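# Fold the napkin in half edge to edge

## Task

Fold the napkin once across its middle so that one edge ends up lying on the opposite edge, and leave it in that state on the table.

## Robot and tools

Robot: two arms, left_arm (on the +y side) and right_arm (on the -y side), each ending in a five-finger hand. right_arm has a right hand and left_arm a mirrored left hand. Calibrated bases in the scene frame: left_arm at (+0.018, +0.288, 0) m, right_arm at (+0.012, -0.319, 0) m, both essentially unrotated about z. A camera stand sits behind the arms.

Frames: the scene frame has its origin on the table surface halfway between the nominal bases, +z up, +x pointing out over the table. Fixed cameras and the table use it. Reported hand positions (metres) and quaternions (wxyz), plus wrist camera poses, use each arm's own base frame. Motion offsets are along the axes of the arm's current Hand target. The hand point lies 0.05 m in front of the palm and 0.15 m out from the wrist face; its +z runs along the straightened fingers, +y out of the palm, +x across the palm away from the thumb on the right hand (toward the thumb on the left hand). Straight fingers extend 0.06 to 0.07 m past the point; a wrist bracket on the little-finger side can strike things.

Row layout (28 numbers, each in [-1, 1], always all 28 even if one arm idles): left dx, dy, dz, rx, ry, rz; left little, ring, middle, index, thumb_bend, thumb_turn; left force_limit, speed; then the same 14 for the right arm. The pose six are an offset, not a pose: displacement from that arm's Hand target as it stood when the action or move began, with 1.0 = 0.6 m for dx, dy, dz and 1.0 = 180 degrees for the rotation vector rx, ry, rz. All six zero re-requests the existing Hand target. Finger values are absolute targets: +1 straight/open, -1 curled; thumb_turn +1 beside the palm, -1 opposite the fingers. force_limit maps -1 to about 0 N and +1 to 10 N (15 N for the two thumb motors); speed rises from near zero at -1 to full at +0.48 and above. A hand has no 'unchanged' value: to keep it as is, resend its last executed eight numbers (or, before any, its hand_measured six plus hand_force_limit and hand_speed). For a soft grip close at speed -0.94 or lower. Pinching a thin cloth needs thumb turned in front and fingers closed on it; closed fingers alone do not clamp a thin thing to the palm.

execute_actions: actions is a list of actions; each action is a list of up to 15 rows, one per 1/30 s step; a short action repeats its final row to fill 15 steps. Every row in an action counts from the same start pose. cameras: list of names, ["all"], [] or null (null gives all only when actions is empty). An empty actions list just returns state and images.

move: target is one 28-number row or a list of up to 15 rows, each an offset from the same starting Hand targets (not chained). speed in m/s, 0.002 to 4.3, default 0.25 (turn rate up to twice that in rad/s), one value or one per target. blend in m rounds corners between list targets; 0 stops at each. blocking=false returns after about 0.5 s while the motion continues. Paths last at least 0.5 s and are cut at 10 s. The result adds a move: line with an ending (done, off_target, moving, held, fault) and limits such as paced or held.

wait: seconds 0 to 10; arms keep their last command. stop: brakes a running move. zoom_image: camera plus region [x0, y0, x1, y1] in that image's pixels, at most 504 by 504, only for cameras in the newest images. show_instructions: displays reference pages. finished_scene: optional scene 1; irreversible, call only when the fold is complete and stable.

Cameras: cam_head_left, cam_head_right, cam_high (672x504 each, fixed), cam_left_wrist, cam_right_wrist (616x616 fisheye). Calibration may be slightly off.

Result lines: end_effector_position and quat per arm; Hand target (last commanded pose after clipping; next offsets start here); hand_measured, hand_stopped_by (moving, target, force, stalled, fault), hand_load_n (positive means the finger is pushed open; a near-zero value can mean a lost grip), hand_force_limit, hand_speed; joint positions, velocities, torques; motor temperatures, MOTOR HOT and OVER-TEMPERATURE FAULT lines.

Behaviour to expect: commanded orientation is clipped to 40 degrees from the measured one each step. Hands often rest 1 to 3 cm (sometimes 5) below the command with no contact; send the missing distance as a further offset. Small turns can shift the hand point a lot. Motors lock after reaching a target or force limit; a new closing target is needed to squeeze more.

Avoid: letting the napkin leave the table; fast or hard contact with the table or fixed items; any contact or pinching between the two hands or arms; large finger loads from pulling or twisting; paths sweeping close to an arm's own base; holding arms stretched out or pushing into unreachable poses, which heats motors toward a 100 °C fault. To relieve a push, command the target back past the current hand point. Move smoothly and steadily.

Each tool is called after "Emit:" by a JSON object that holds its "method" and its "body", one argument or row to a line.

Reference images:

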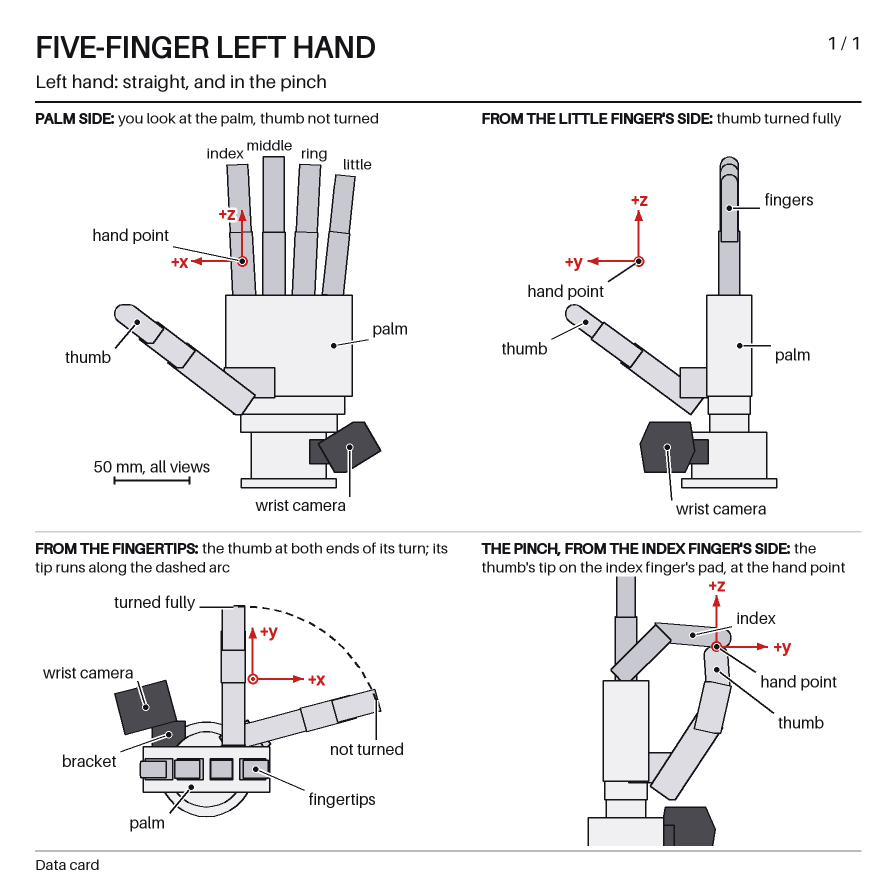

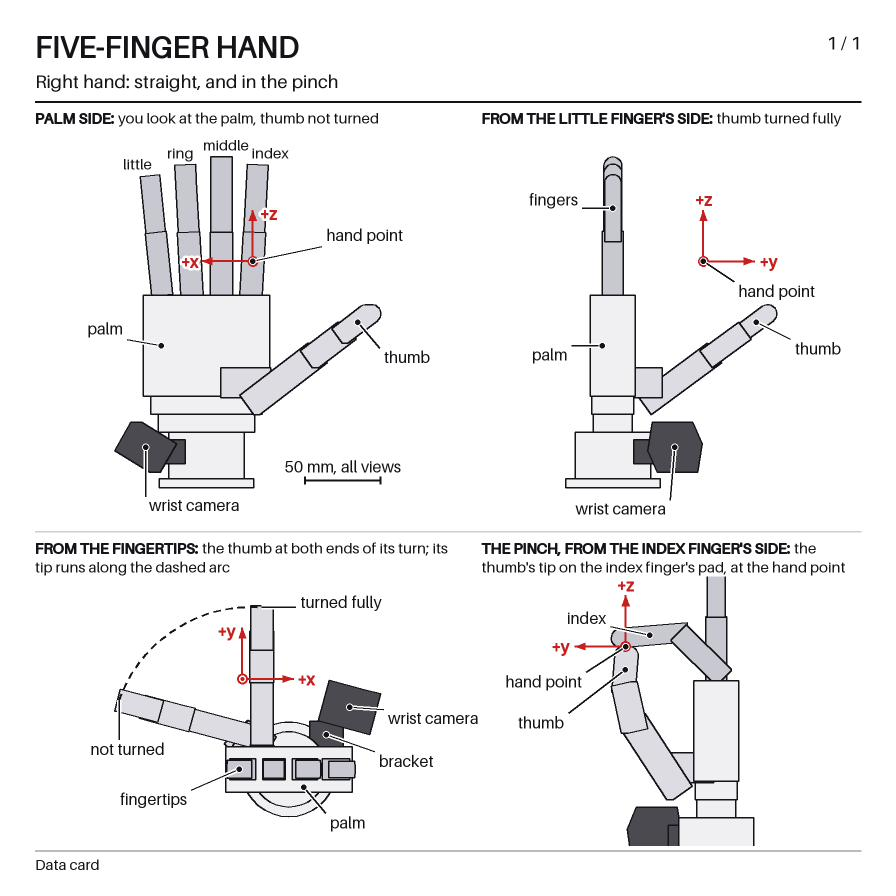

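## Session

Emit:
{"method": "execute_actions", "body": {
  "actions": []
}}

Scene clock: 0.00 s.
left_arm: end_effector_position=(+0.1266, -0.3736, +0.1503) hand_measured=(+1.000, +1.000, +1.000, +1.000, +1.000, +1.000) hand_load_n=(+0.0, +0.0, +0.0, +0.0, +0.5, +0.0) hand_stopped_by=(target, target, target, target, target, target) hand_force_limit=0.00 hand_speed=-0.80 end_effector_quat_wxyz=(-0.102, -0.477, +0.810, -0.326) | right_arm: end_effector_position=(+0.6032, -0.2681, +0.2088) hand_measured=(+1.000, +1.000, +1.000, +1.000, +1.000, +1.000) hand_load_n=(+0.0, +0.0, -0.5, +0.0, +0.0, +0.0) hand_stopped_by=(target, target, target, target, target, target) hand_force_limit=0.00 hand_speed=-0.80 end_effector_quat_wxyz=(+0.094, +0.630, +0.116, +0.762)
Joint positions: left_arm=[-0.987 1.052 0.72 -0.573 0.224 -0.559] | right_arm=[-0.482 1.79 0.82 1.179 -0.531 -1.768]
Joint velocities: within noise
Joint torques (N m): no reading
Motor temperatures (°C): left_arm=[38 37 34 31 34 38] | right_arm=[40 32 34 36 36 32]
Heat: left arm: hottest waist 38 °C; right arm: hottest waist 40 °C.
Hand target: left_arm +0.1315, -0.3811, +0.1627; -0.101, -0.474, +0.807, -0.339 | right_arm +0.6072, -0.2702, +0.2224; +0.099, +0.620, +0.119, +0.769

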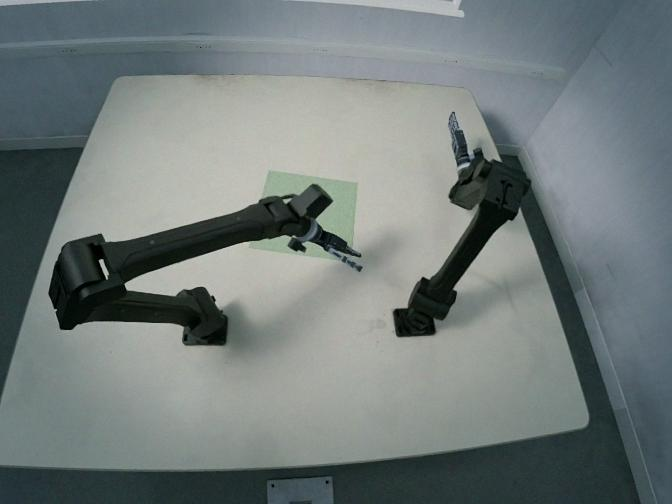

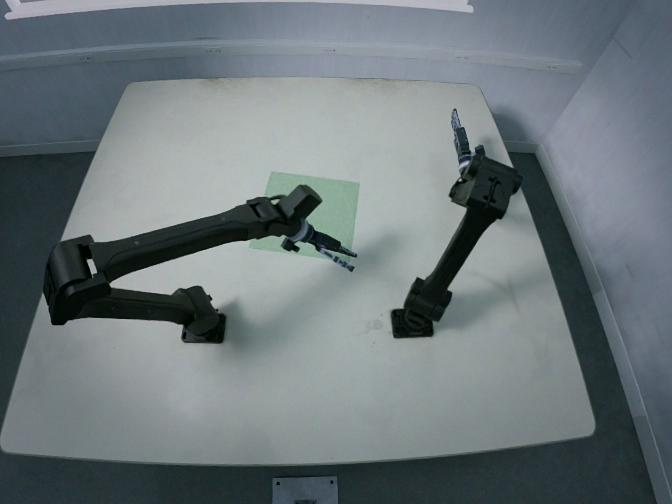

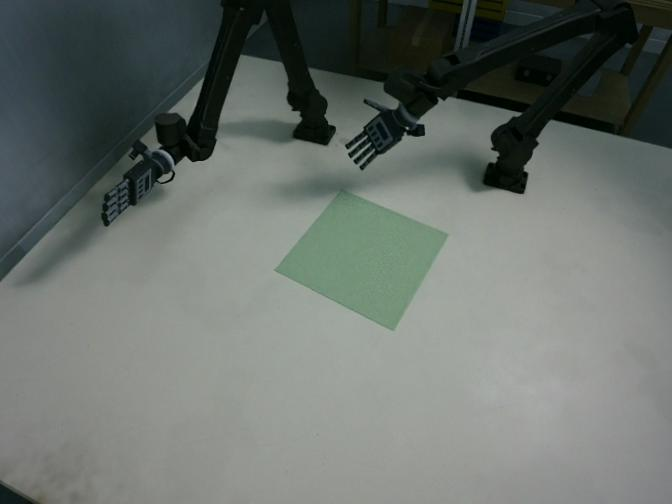

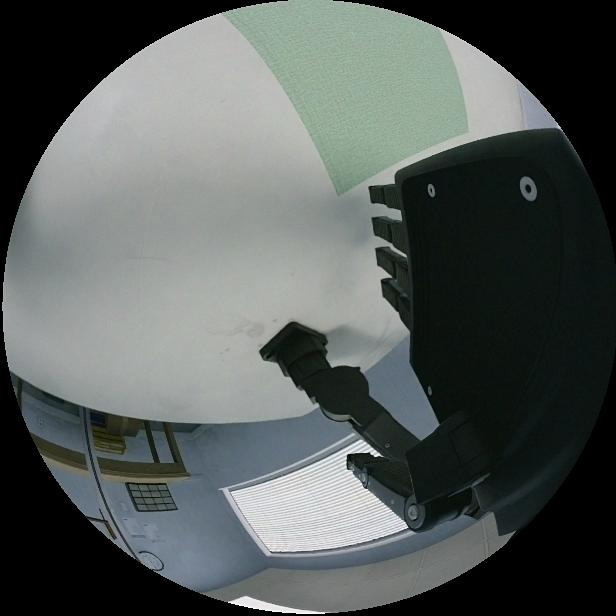

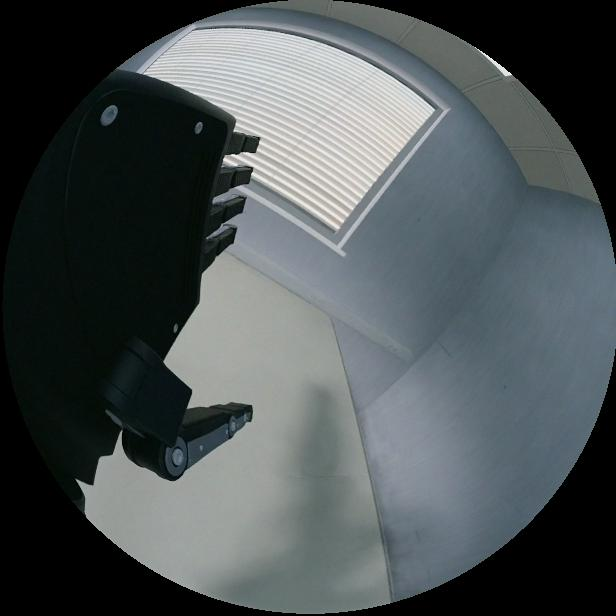

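Emit:
{"method": "move", "body": {
  "target": [
    [-0.5423,-0.5242,-0.1613,0.115,-0.2215,-0.0263,1,1,1,1,1,1,0,-0.8,0.245,-0.666,-0.1225,-0.283,-0.246,0.5634,1,1,1,1,1,1,0,-0.8]
  ],
  "speed": 0.2,
  "cameras": ["all"]
}}

Scene clock: 12.13 s.
left_arm: end_effector_position=(+0.5260, -0.1908, +0.1961) hand_measured=(+1.000, +1.000, +1.000, +1.000, +1.000, +1.000) hand_load_n=(+0.0, +0.0, +0.0, +0.0, +0.0, +0.0) hand_stopped_by=(target, target, target, target, target, target) hand_force_limit=0.00 hand_speed=-0.80 end_effector_quat_wxyz=(+0.231, -0.610, +0.708, -0.269) | right_arm: end_effector_position=(+0.4885, +0.1372, +0.1937) hand_measured=(+1.000, +1.000, +1.000, +1.000, +1.000, +1.000) hand_load_n=(+0.0, +0.0, +0.0, +0.0, +0.0, +0.0) hand_stopped_by=(target, target, target, target, target, target) hand_force_limit=0.00 hand_speed=-0.80 end_effector_quat_wxyz=(+0.224, -0.603, +0.710, -0.287)
Joint positions: left_arm=[-0.318 1.463 1.26 -0.649 -0.112 -0.128] | right_arm=[0.31 1.33 1.123 -0.686 0.341 0.351]
Joint torques (N m): left_arm=[2.49 -8.06 11.99 2.03 -0.08 0.07] | right_arm=[1.2 -7.53 15.35 1.35 0.25 -0.01]
Heat: left arm: hottest waist 38 °C; right arm: hottest waist 40 °C.
Hand target: left_arm +0.5508, -0.1939, +0.2194; +0.250, -0.602, +0.700, -0.290 | right_arm +0.5063, +0.1497, +0.2214; +0.247, -0.596, +0.706, -0.293
Off the commanded pose: left_arm 0.034 m, 3 deg | right_arm 0.035 m, 3 deg.
move: off_target (left_arm, right_arm)
camera_calibration:
cam_left_wrist: T_world_to_cam=[[0.707299, -0.319732, 0.630476, -0.557394], [-0.534732, -0.825335, 0.181339, 0.104551], [0.462374, -0.465397, -0.754729, -0.0662729], [0, 0, 0, 1]] pos_world=[0.480794, -0.12277, 0.282446]
cam_right_wrist: T_world_to_cam=[[-0.739358, -0.216394, -0.637592, 0.511017], [-0.436605, 0.874959, 0.209337, 0.0430688], [0.512568, 0.433151, -0.741387, -0.0507832], [0, 0, 0, 1]] pos_world=[0.422658, 0.0948942, 0.279154]

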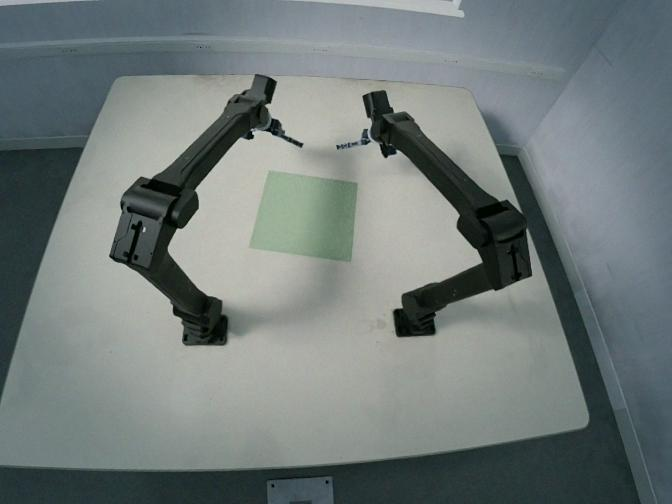

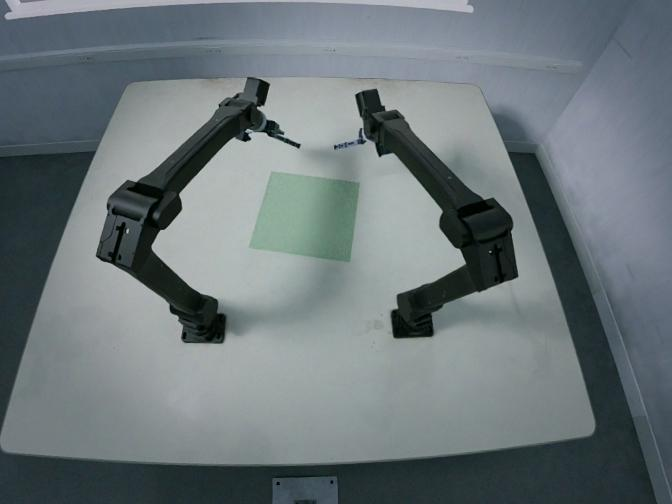

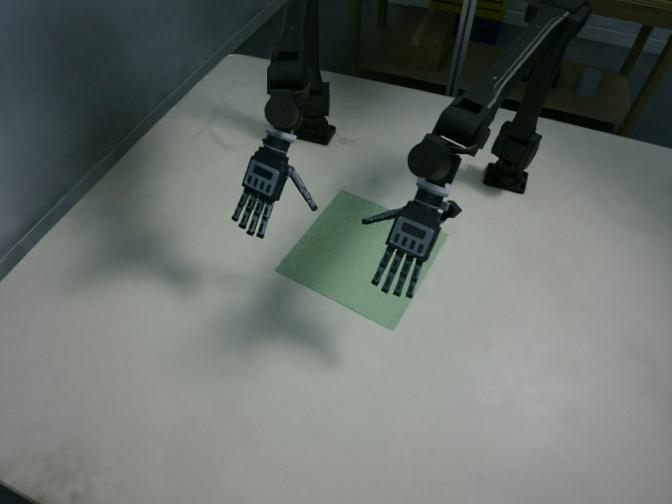

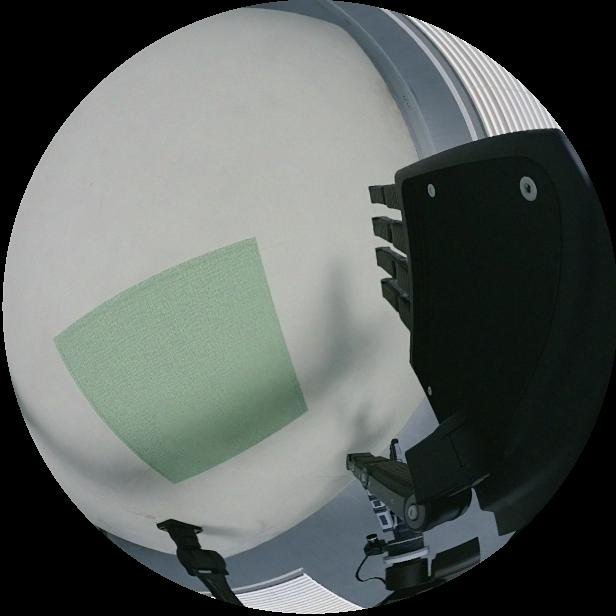

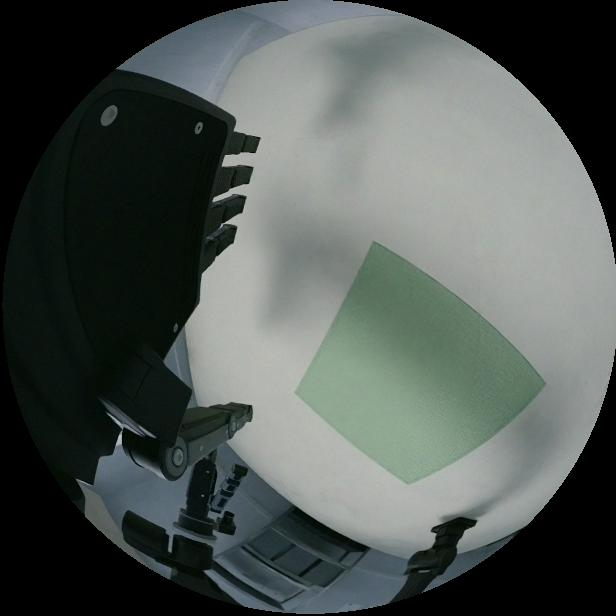

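Emit:
{"method": "move", "body": {
  "target": [
    [0,0,0,0.0556,0,0,-1,-1,0,0,0.3,-1,-0.2,0.0,0,0,0,0.0556,0,0,-1,-1,0,0,0.3,-1,-0.2,0.0]
  ],
  "speed": 0.2,
  "cameras": ["all"]
}}

Scene clock: 17.00 s.
left_arm: end_effector_position=(+0.5498, -0.1922, +0.2123) hand_measured=(-1.000, -1.000, +0.000, +0.000, +0.300, -1.000) hand_load_n=(+0.0, +0.0, +0.0, +0.0, +0.0, +0.0) hand_stopped_by=(target, target, target, target, target, target) hand_force_limit=-0.20 hand_speed=0.00 end_effector_quat_wxyz=(+0.292, -0.587, +0.673, -0.341) | right_arm: end_effector_position=(+0.5074, +0.1446, +0.2172) hand_measured=(-1.000, -1.000, +0.000, +0.000, +0.300, -1.000) hand_load_n=(+0.0, +0.0, +0.0, +0.0, +0.0, +0.0) hand_stopped_by=(target, target, target, target, target, target) hand_force_limit=-0.20 hand_speed=0.00 end_effector_quat_wxyz=(+0.289, -0.571, +0.684, -0.350)
Joint positions: left_arm=[-0.318 1.412 1.163 -0.396 -0.139 -0.112] | right_arm=[0.346 1.277 1.053 -0.477 0.423 0.327]
Joint torques (N m): left_arm=[1.61 -9.47 7.92 2.28 -0.08 0.06] | right_arm=[0.79 -8.7 9.37 2.78 0.32 -0.11]
Heat: left arm: hottest waist 38 °C; right arm: hottest waist 40 °C.
Hand target: left_arm +0.5509, -0.1939, +0.2196; +0.301, -0.578, +0.672, -0.350 | right_arm +0.5062, +0.1499, +0.2215; +0.298, -0.572, +0.677, -0.354
Off the commanded pose: left_arm 0.007 m, 2 deg | right_arm 0.007 m, 1 deg.
move: done
camera_calibration:
cam_left_wrist: T_world_to_cam=[[0.566468, -0.28826, 0.772024, -0.531402], [-0.555878, -0.825259, 0.099735, 0.142125], [0.60837, -0.485647, -0.62772, -0.176879], [0, 0, 0, 1]] pos_world=[0.487634, -0.121793, 0.28505]
cam_right_wrist: T_world_to_cam=[[-0.600687, -0.22051, -0.768473, 0.500241], [-0.4633, 0.879371, 0.109813, 0.074339], [0.651559, 0.421997, -0.630389, -0.139282], [0, 0, 0, 1]] pos_world=[0.42568, 0.103713, 0.288456]

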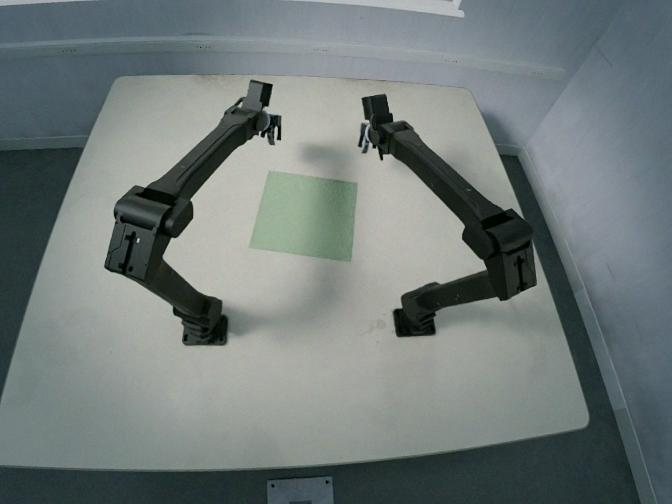

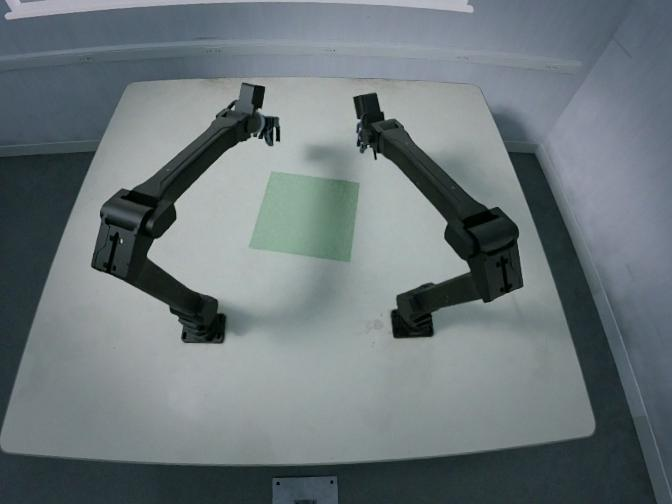

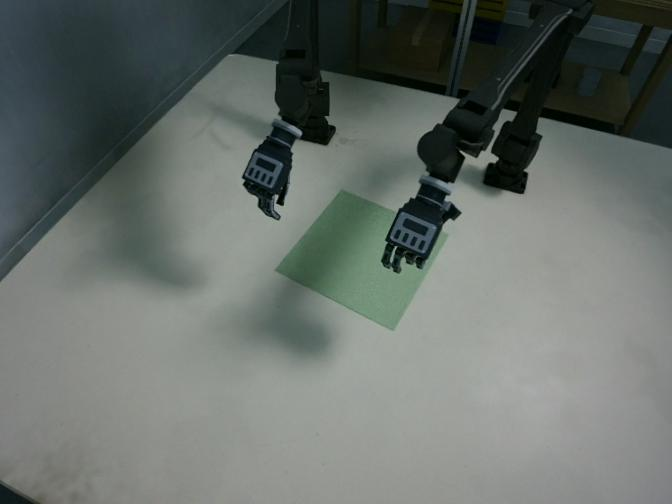

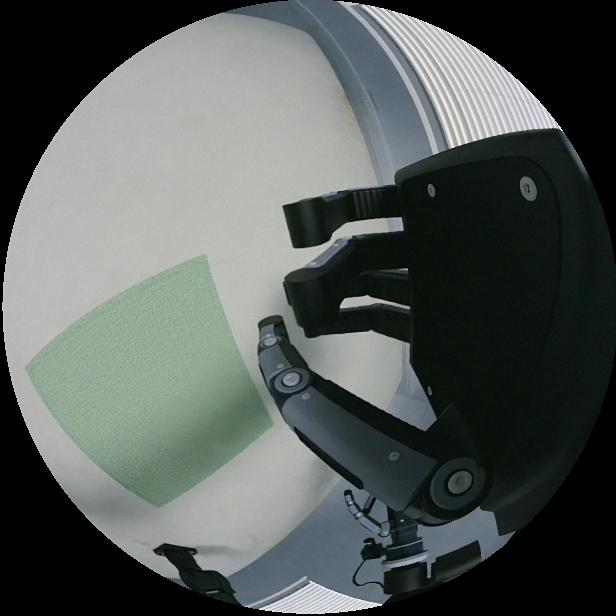

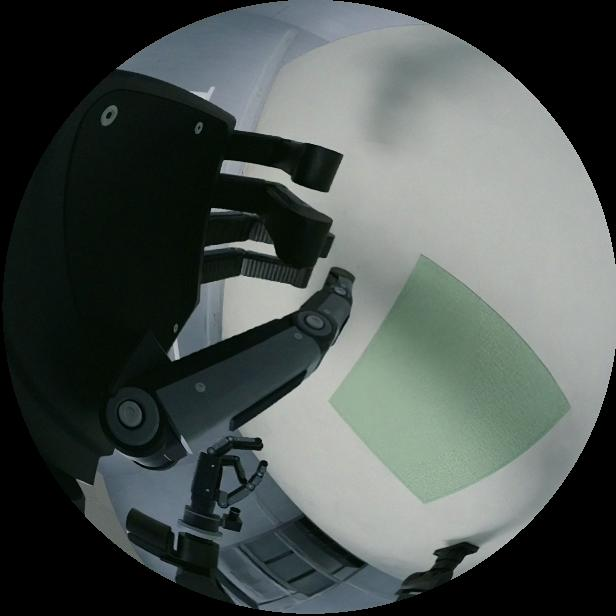

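Emit:
{"method": "move", "body": {
  "target": [
    [-0.0147,0.179,0.1803,0,0,0,-1,-1,0,0,0.3,-1,-0.2,0.0,-0.0267,0.197,0.1545,0,0,0,-1,-1,0,0,0.3,-1,-0.2,0.0]
  ],
  "speed": 0.15,
  "cameras": ["all"]
}}

Scene clock: 20.20 s.
left_arm: end_effector_position=(+0.5741, -0.1929, +0.0709) hand_measured=(-1.000, -1.000, +0.000, +0.000, +0.300, -1.000) hand_load_n=(+0.0, +0.0, +0.0, +0.0, +0.0, +0.0) hand_stopped_by=(target, target, target, target, target, target) hand_force_limit=-0.20 hand_speed=0.00 end_effector_quat_wxyz=(+0.296, -0.582, +0.673, -0.348) | right_arm: end_effector_position=(+0.5168, +0.1572, +0.0713) hand_measured=(-1.000, -1.000, +0.000, +0.000, +0.300, -1.000) hand_load_n=(+0.0, +0.0, +0.5, +0.0, +0.0, +0.0) hand_stopped_by=(target, target, target, target, target, target) hand_force_limit=-0.20 hand_speed=0.00 end_effector_quat_wxyz=(+0.290, -0.574, +0.679, -0.354)
Joint positions: left_arm=[-0.302 1.632 0.993 0.011 -0.121 -0.096] | right_arm=[0.368 1.489 0.835 -0.044 0.44 0.328]
Joint torques (N m): left_arm=[2.55 -9.35 7.02 2.41 0.13 0.07] | right_arm=[1.44 -9.29 8.16 2.69 0.4 0.03]
Heat: left arm: hottest waist 38 °C; right arm: hottest waist 40 °C.
Hand target: left_arm +0.5790, -0.1892, +0.0695; +0.301, -0.578, +0.672, -0.350 | right_arm +0.5172, +0.1641, +0.0716; +0.298, -0.572, +0.677, -0.354
Off the commanded pose: left_arm 0.006 m, 1 deg | right_arm 0.007 m, 1 deg.
move: done
camera_calibration:
cam_left_wrist: T_world_to_cam=[[0.552512, -0.290877, 0.781103, -0.429368], [-0.563607, -0.82079, 0.0930109, 0.175021], [0.614066, -0.491625, -0.617436, -0.285848], [0, 0, 0, 1]] pos_world=[0.511404, -0.121768, 0.142609]
cam_right_wrist: T_world_to_cam=[[-0.593472, -0.231939, -0.770711, 0.394862], [-0.471337, 0.876355, 0.0992121, 0.0891224], [0.652406, 0.422144, -0.629413, -0.243135], [0, 0, 0, 1]] pos_world=[0.434969, 0.116119, 0.14245]

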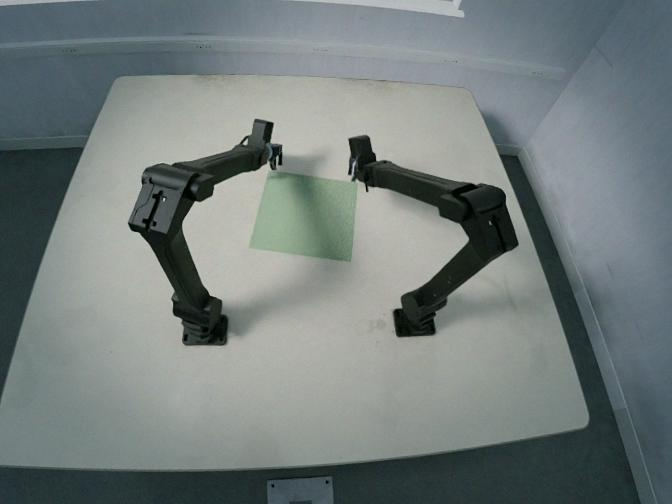

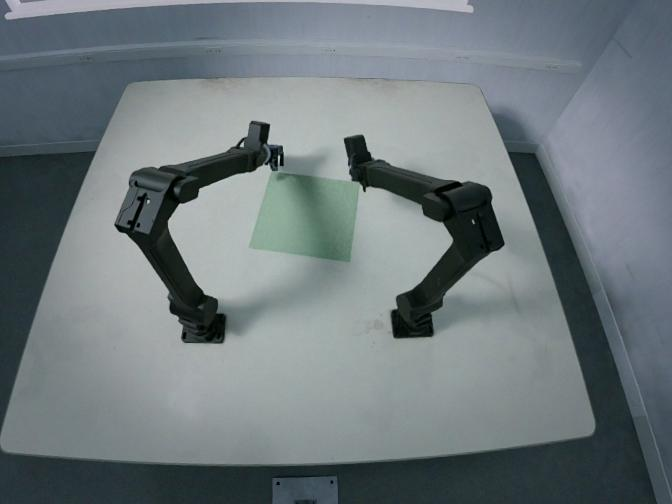

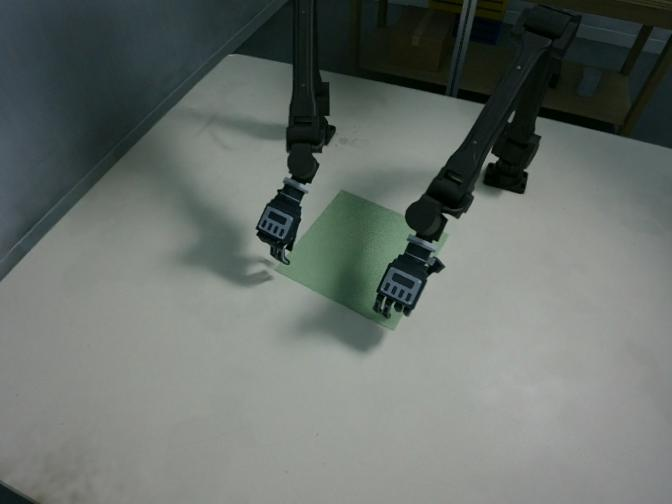

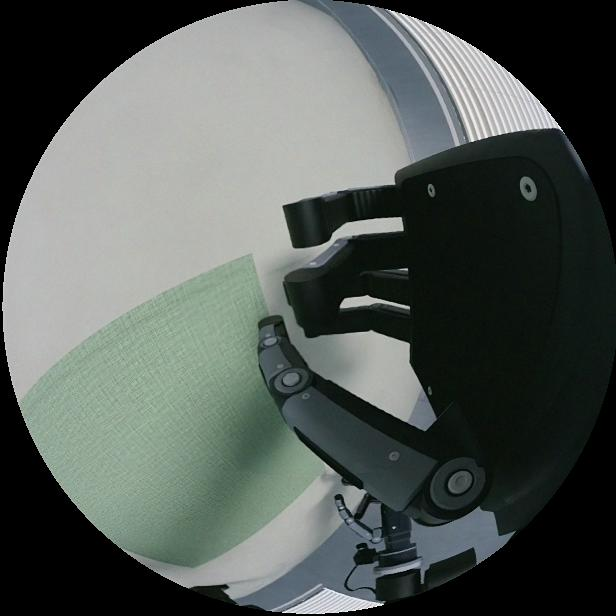

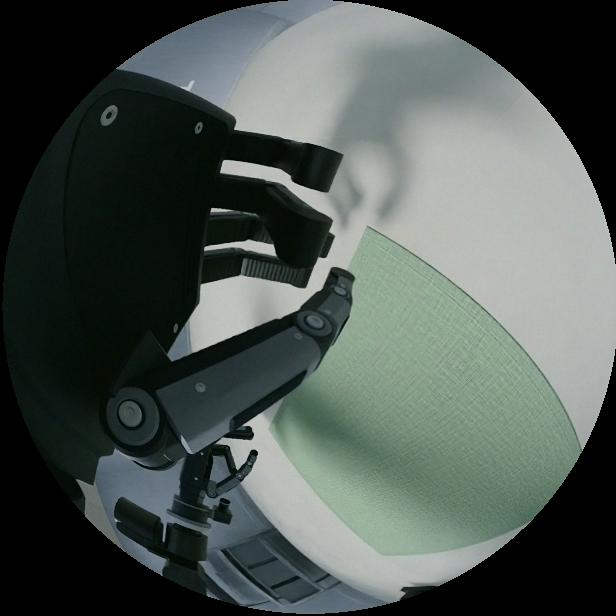

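Emit:
{"method": "move", "body": {
  "target": [
    [0,0.041,0.0287,0,0,0,-1,-1,0,0,0.3,-1,-0.2,0.0,0,0.041,0.0287,0,0,0,-1,-1,0,0,0.3,-1,-0.2,0.0]
  ],
  "speed": 0.08,
  "cameras": ["cam_high","cam_left_wrist","cam_right_wrist"]
}}

Scene clock: 21.60 s.
left_arm: end_effector_position=(+0.5753, -0.1932, +0.0429) hand_measured=(-1.000, -1.000, +0.000, +0.000, +0.300, -1.000) hand_load_n=(+0.0, +0.5, +0.0, +0.0, +0.0, +0.0) hand_stopped_by=(target, target, target, target, target, target) hand_force_limit=-0.20 hand_speed=0.00 end_effector_quat_wxyz=(+0.297, -0.582, +0.672, -0.349) | right_arm: end_effector_position=(+0.5177, +0.1575, +0.0429) hand_measured=(-1.000, -1.000, +0.000, +0.000, +0.300, -1.000) hand_load_n=(+0.0, +0.0, +0.0, +0.0, +0.0, -0.5) hand_stopped_by=(target, target, target, target, target, target) hand_force_limit=-0.20 hand_speed=0.00 end_effector_quat_wxyz=(+0.292, -0.573, +0.679, -0.354)
Joint positions: left_arm=[-0.302 1.684 0.966 0.093 -0.121 -0.096] | right_arm=[0.368 1.547 0.804 0.049 0.44 0.328]
Joint torques (N m): left_arm=[2.67 -9.47 6.61 2.3 0.12 0.06] | right_arm=[1.26 -9.05 7.47 2.65 0.39 0.02]
Heat: left arm: hottest waist 38 °C; right arm: hottest waist 40 °C.
Hand target: left_arm +0.5790, -0.1892, +0.0395; +0.301, -0.578, +0.672, -0.350 | right_arm +0.5172, +0.1640, +0.0415; +0.298, -0.572, +0.677, -0.354
Off the commanded pose: left_arm 0.006 m, 1 deg | right_arm 0.007 m, 1 deg.
move: done
camera_calibration:
cam_left_wrist: T_world_to_cam=[[0.549552, -0.290335, 0.783389, -0.406512], [-0.56409, -0.820619, 0.0915791, 0.178344], [0.616276, -0.492229, -0.614748, -0.305534], [0, 0, 0, 1]] pos_world=[0.512295, -0.122065, 0.114298]
cam_right_wrist: T_world_to_cam=[[-0.591022, -0.230968, -0.772882, 0.37229], [-0.471656, 0.876227, 0.0988225, 0.0922347], [0.654396, 0.422941, -0.626807, -0.263036], [0, 0, 0, 1]] pos_world=[0.435664, 0.116417, 0.113749]
Images, in order (width x height): cam_high 672x504, cam_left_wrist 616x616, cam_right_wrist 616x616.

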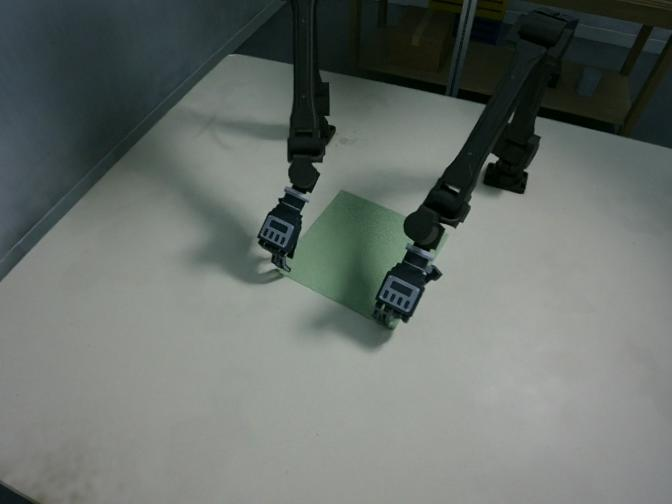

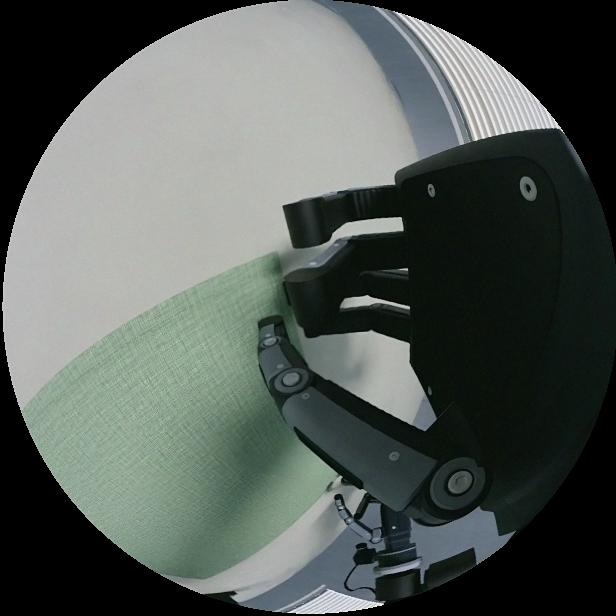

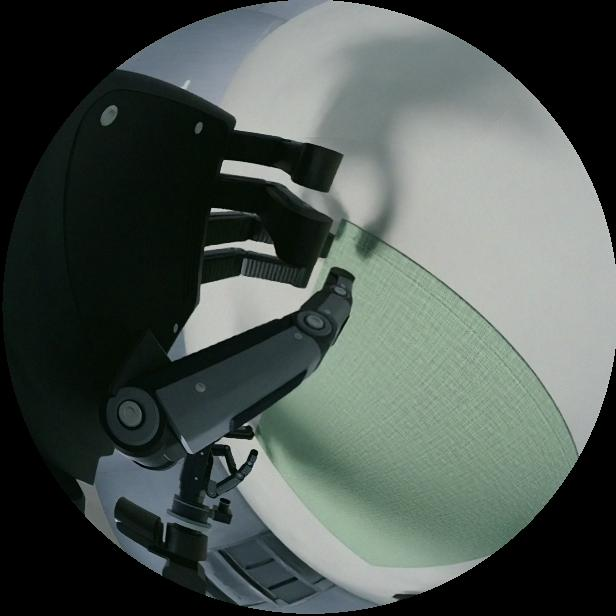

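Emit:
{"method": "zoom_image", "body": {
  "camera": "cam_left_wrist",
  "region": [200, 180, 400, 380]
}}

Emit:
{"method": "zoom_image", "body": {
  "camera": "cam_high",
  "region": [230, 190, 470, 350]
}}

Scaled by 2.520 from the camera's 616x616 image, which has a finer 880x880 frame.

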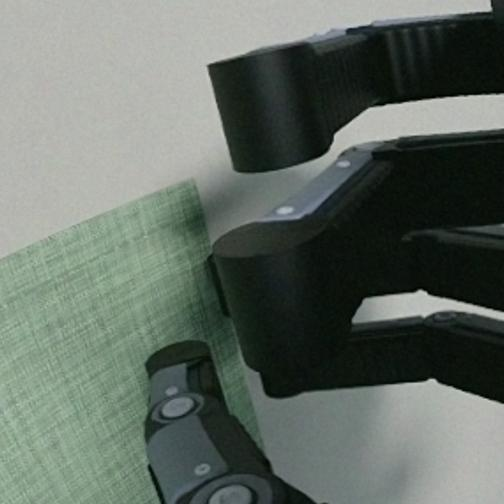

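Scaled by 2.100 from the camera's 672x504 image, which has a finer 960x720 frame.

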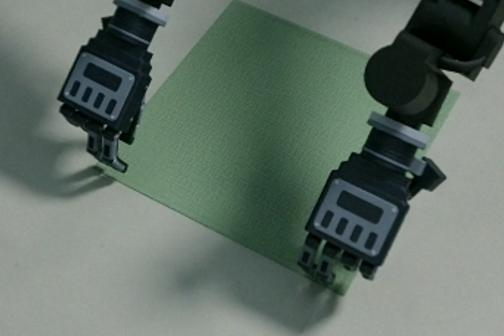

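Emit:
{"method": "move", "body": {
  "target": [
    [0,0.0164,0.0115,0,0,0,-1,-1,0,0,0.3,-1,-0.2,0.0,0,0.0164,0.0115,0,0,0,-1,-1,0,0,0.3,-1,-0.2,0.0]
  ],
  "speed": 0.05,
  "cameras": ["cam_high","cam_left_wrist","cam_right_wrist"]
}}

Emit:
{"method": "zoom_image", "body": {
  "camera": "cam_high",
  "region": [350, 250, 470, 350]
}}

Emit:
{"method": "zoom_image", "body": {
  "camera": "cam_high",
  "region": [230, 200, 350, 300]
}}

Scene clock: 23.23 s.
left_arm: end_effector_position=(+0.5772, -0.1938, +0.0356) hand_measured=(-1.000, -1.000, +0.000, +0.000, +0.300, -1.000) hand_load_n=(+0.0, +0.0, +0.0, +0.0, +0.0, +0.0) hand_stopped_by=(target, target, target, target, target, target) hand_force_limit=-0.20 hand_speed=0.00 end_effector_quat_wxyz=(+0.299, -0.581, +0.671, -0.352) | right_arm: end_effector_position=(+0.5185, +0.1578, +0.0324) hand_measured=(-1.000, -1.000, +0.000, +0.000, +0.300, -1.000) hand_load_n=(+0.0, +0.0, +0.0, +0.0, +0.0, +0.0) hand_stopped_by=(target, target, target, target, target, target) hand_force_limit=-0.20 hand_speed=0.00 end_effector_quat_wxyz=(+0.293, -0.572, +0.679, -0.355)
Joint positions: left_arm=[-0.302 1.702 0.96 0.127 -0.121 -0.096] | right_arm=[0.368 1.571 0.794 0.087 0.44 0.328]
Joint torques (N m): left_arm=[2.67 -9.35 6.22 2.35 0.13 0.08] | right_arm=[1.2 -9.41 7.24 2.76 0.4 -0.04]
Heat: left arm: hottest waist 38 °C; right arm: hottest waist 40 °C.
Hand target: left_arm +0.5789, -0.1892, +0.0274; +0.301, -0.578, +0.672, -0.350 | right_arm +0.5172, +0.1640, +0.0295; +0.298, -0.572, +0.677, -0.354
Off the commanded pose: left_arm 0.009 m, 1 deg | right_arm 0.007 m, 1 deg.
move: done
camera_calibration:
cam_left_wrist: T_world_to_cam=[[0.542971, -0.288268, 0.788723, -0.398032], [-0.564847, -0.820381, 0.0890122, 0.180225], [0.621394, -0.493839, -0.60827, -0.315026], [0, 0, 0, 1]] pos_world=[0.513675, -0.122459, 0.106274]
cam_right_wrist: T_world_to_cam=[[-0.588825, -0.230162, -0.774797, 0.363485], [-0.4719, 0.876148, 0.0983621, 0.0935725], [0.656197, 0.423545, -0.624511, -0.271374], [0, 0, 0, 1]] pos_world=[0.43626, 0.116616, 0.102947]
Images, in order (width x height): cam_high 672x504, cam_left_wrist 616x616, cam_right_wrist 616x616.

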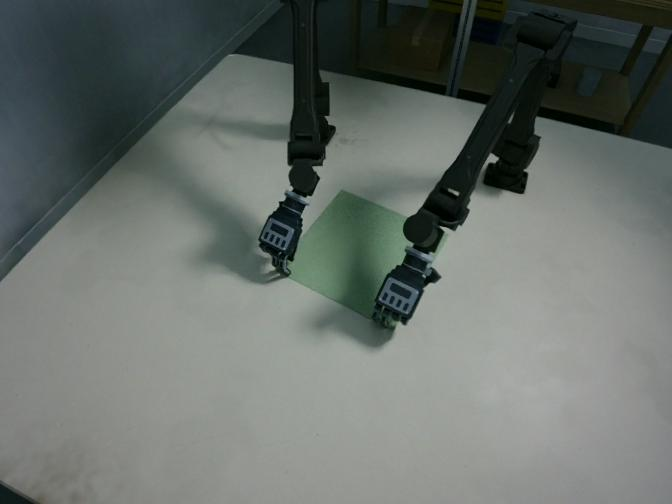

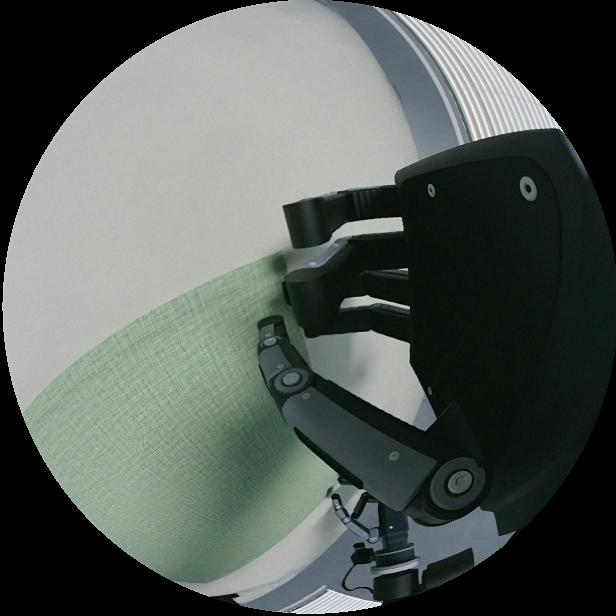

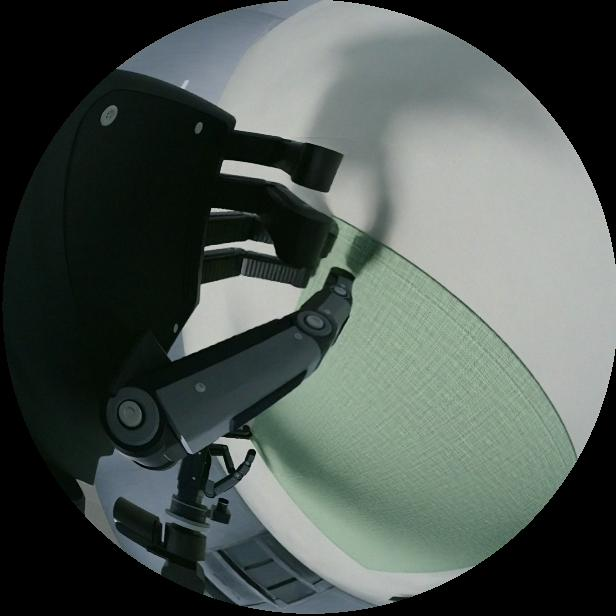

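Scaled by 4.200 from the camera's 672x504 image, which has a finer 960x720 frame.

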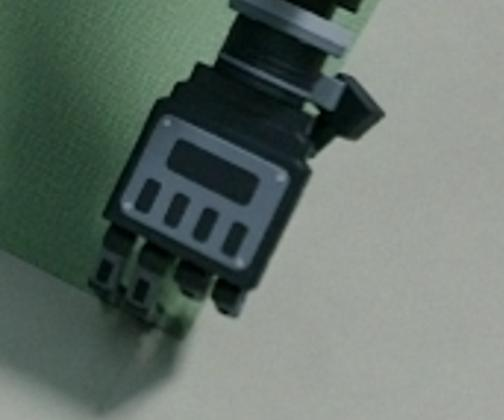

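Scaled by 4.200 from the camera's 672x504 image, which has a finer 960x720 frame.

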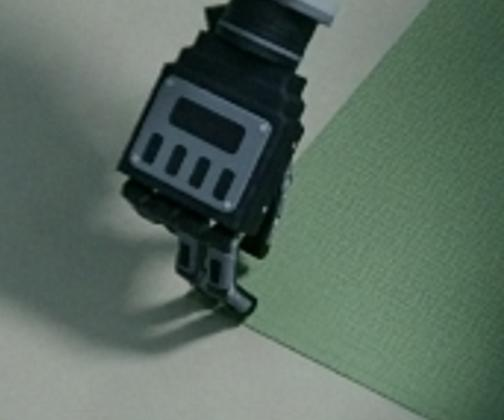

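Emit:
{"method": "move", "body": {
  "target": [
    [-0.0133,-0.002,-0.032,0,0,0,-1,-1,0,0,0.3,-1,-0.2,0.0,0,-0.013,-0.0397,0,0,0,-1,-1,0,0,0.3,-1,-0.2,0.0],
    [-0.0133,0.0225,-0.01475,0,0,0,-1,-1,0,0,0.3,-1,-0.2,0.0,0,-0.013,-0.0397,0,0,0,-1,-1,0,0,0.3,-1,-0.2,0.0]
  ],
  "speed": 0.05,
  "cameras": ["cam_high","cam_left_wrist","cam_head_left"]
}}

Emit:
{"method": "zoom_image", "body": {
  "camera": "cam_high",
  "region": [350, 250, 470, 350]
}}

Emit:
{"method": "zoom_image", "body": {
  "camera": "cam_left_wrist",
  "region": [200, 180, 400, 380]
}}

Scene clock: 25.67 s.
left_arm: end_effector_position=(+0.5662, -0.1845, +0.0349) hand_measured=(-1.000, -1.000, +0.000, +0.000, +0.300, -1.000) hand_load_n=(+0.0, +0.0, -1.0, +0.0, +0.0, +0.5) hand_stopped_by=(target, target, target, target, target, target) hand_force_limit=-0.20 hand_speed=0.00 end_effector_quat_wxyz=(+0.301, -0.579, +0.668, -0.357) | right_arm: end_effector_position=(+0.5080, +0.1619, +0.0479) hand_measured=(-1.000, -1.000, +0.000, +0.000, +0.300, -1.000) hand_load_n=(+0.0, +0.0, +0.0, +0.0, +0.0, +0.0) hand_stopped_by=(target, target, target, target, target, target) hand_force_limit=-0.20 hand_speed=0.00 end_effector_quat_wxyz=(+0.296, -0.571, +0.678, -0.356)
Joint positions: left_arm=[-0.29 1.675 0.911 0.161 -0.111 -0.089] | right_arm=[0.387 1.518 0.781 0.049 0.455 0.341]
Joint torques (N m): left_arm=[2.61 -8.23 5.97 2.22 0.12 0.06] | right_arm=[1.44 -10.11 7.43 1.69 0.39 0]
Heat: left arm: hottest waist 38 °C; right arm: hottest waist 40 °C.
Hand target: left_arm +0.5654, -0.1791, +0.0215; +0.301, -0.578, +0.672, -0.350 | right_arm +0.5025, +0.1664, +0.0496; +0.298, -0.572, +0.677, -0.354
Off the commanded pose: left_arm 0.015 m, 1 deg | right_arm 0.008 m, 0 deg.
move: off_target (left_arm)
camera_calibration:
cam_left_wrist: T_world_to_cam=[[0.534155, -0.28505, 0.79588, -0.383464], [-0.5658, -0.820042, 0.0860326, 0.182328], [0.628131, -0.496263, -0.599311, -0.308627], [0, 0, 0, 1]] pos_world=[0.501848, -0.11295, 0.104541]
Images, in order (width x height): cam_head_left 672x504, cam_high 672x504, cam_left_wrist 616x616.

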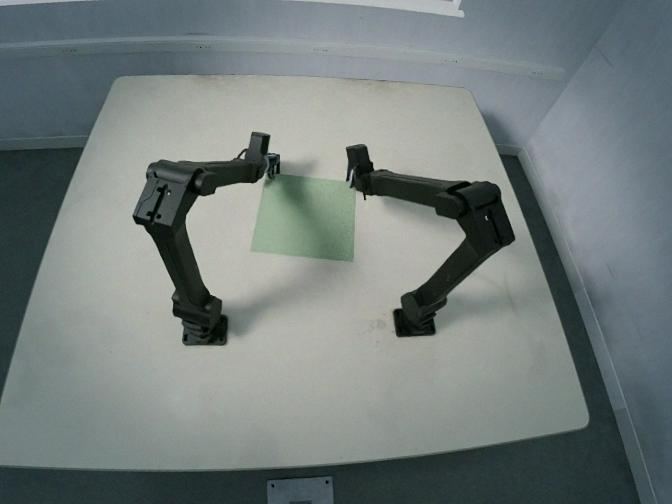

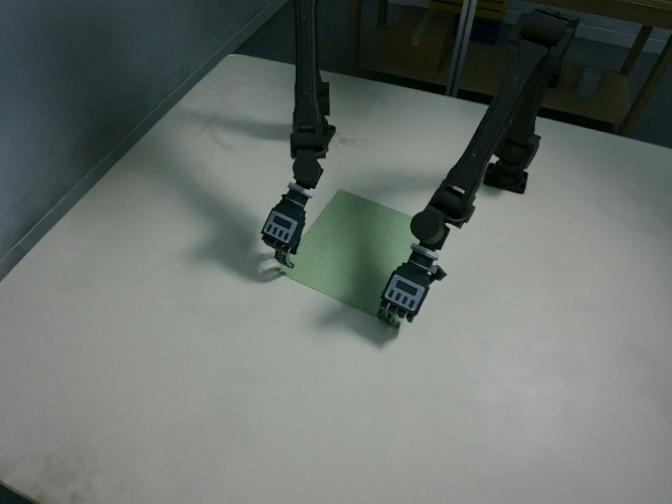

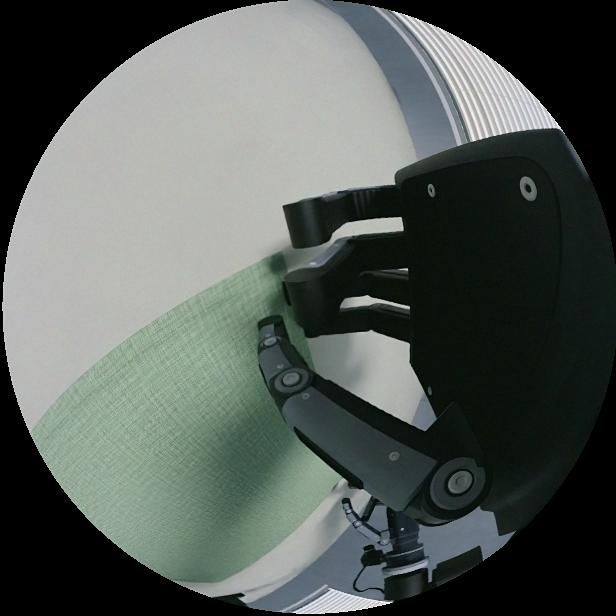

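Scaled by 4.200 from the camera's 672x504 image, which has a finer 960x720 frame.

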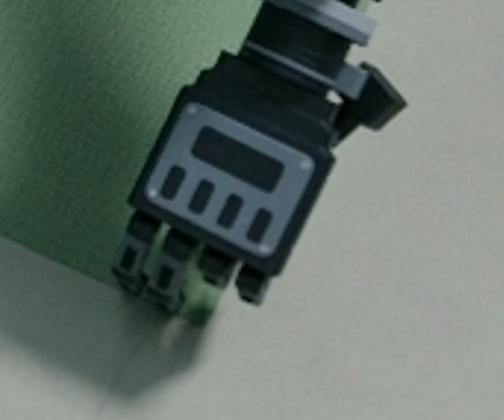

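Scaled by 2.520 from the camera's 616x616 image, which has a finer 880x880 frame.

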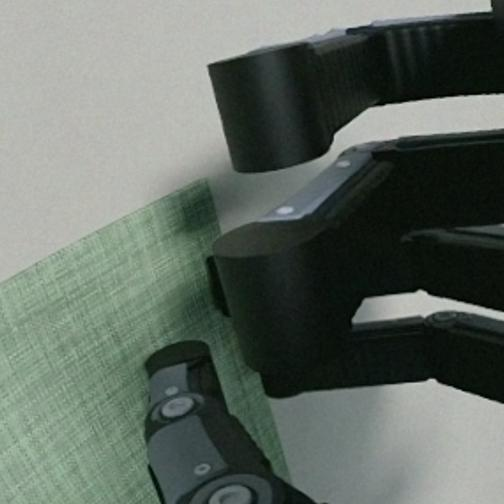

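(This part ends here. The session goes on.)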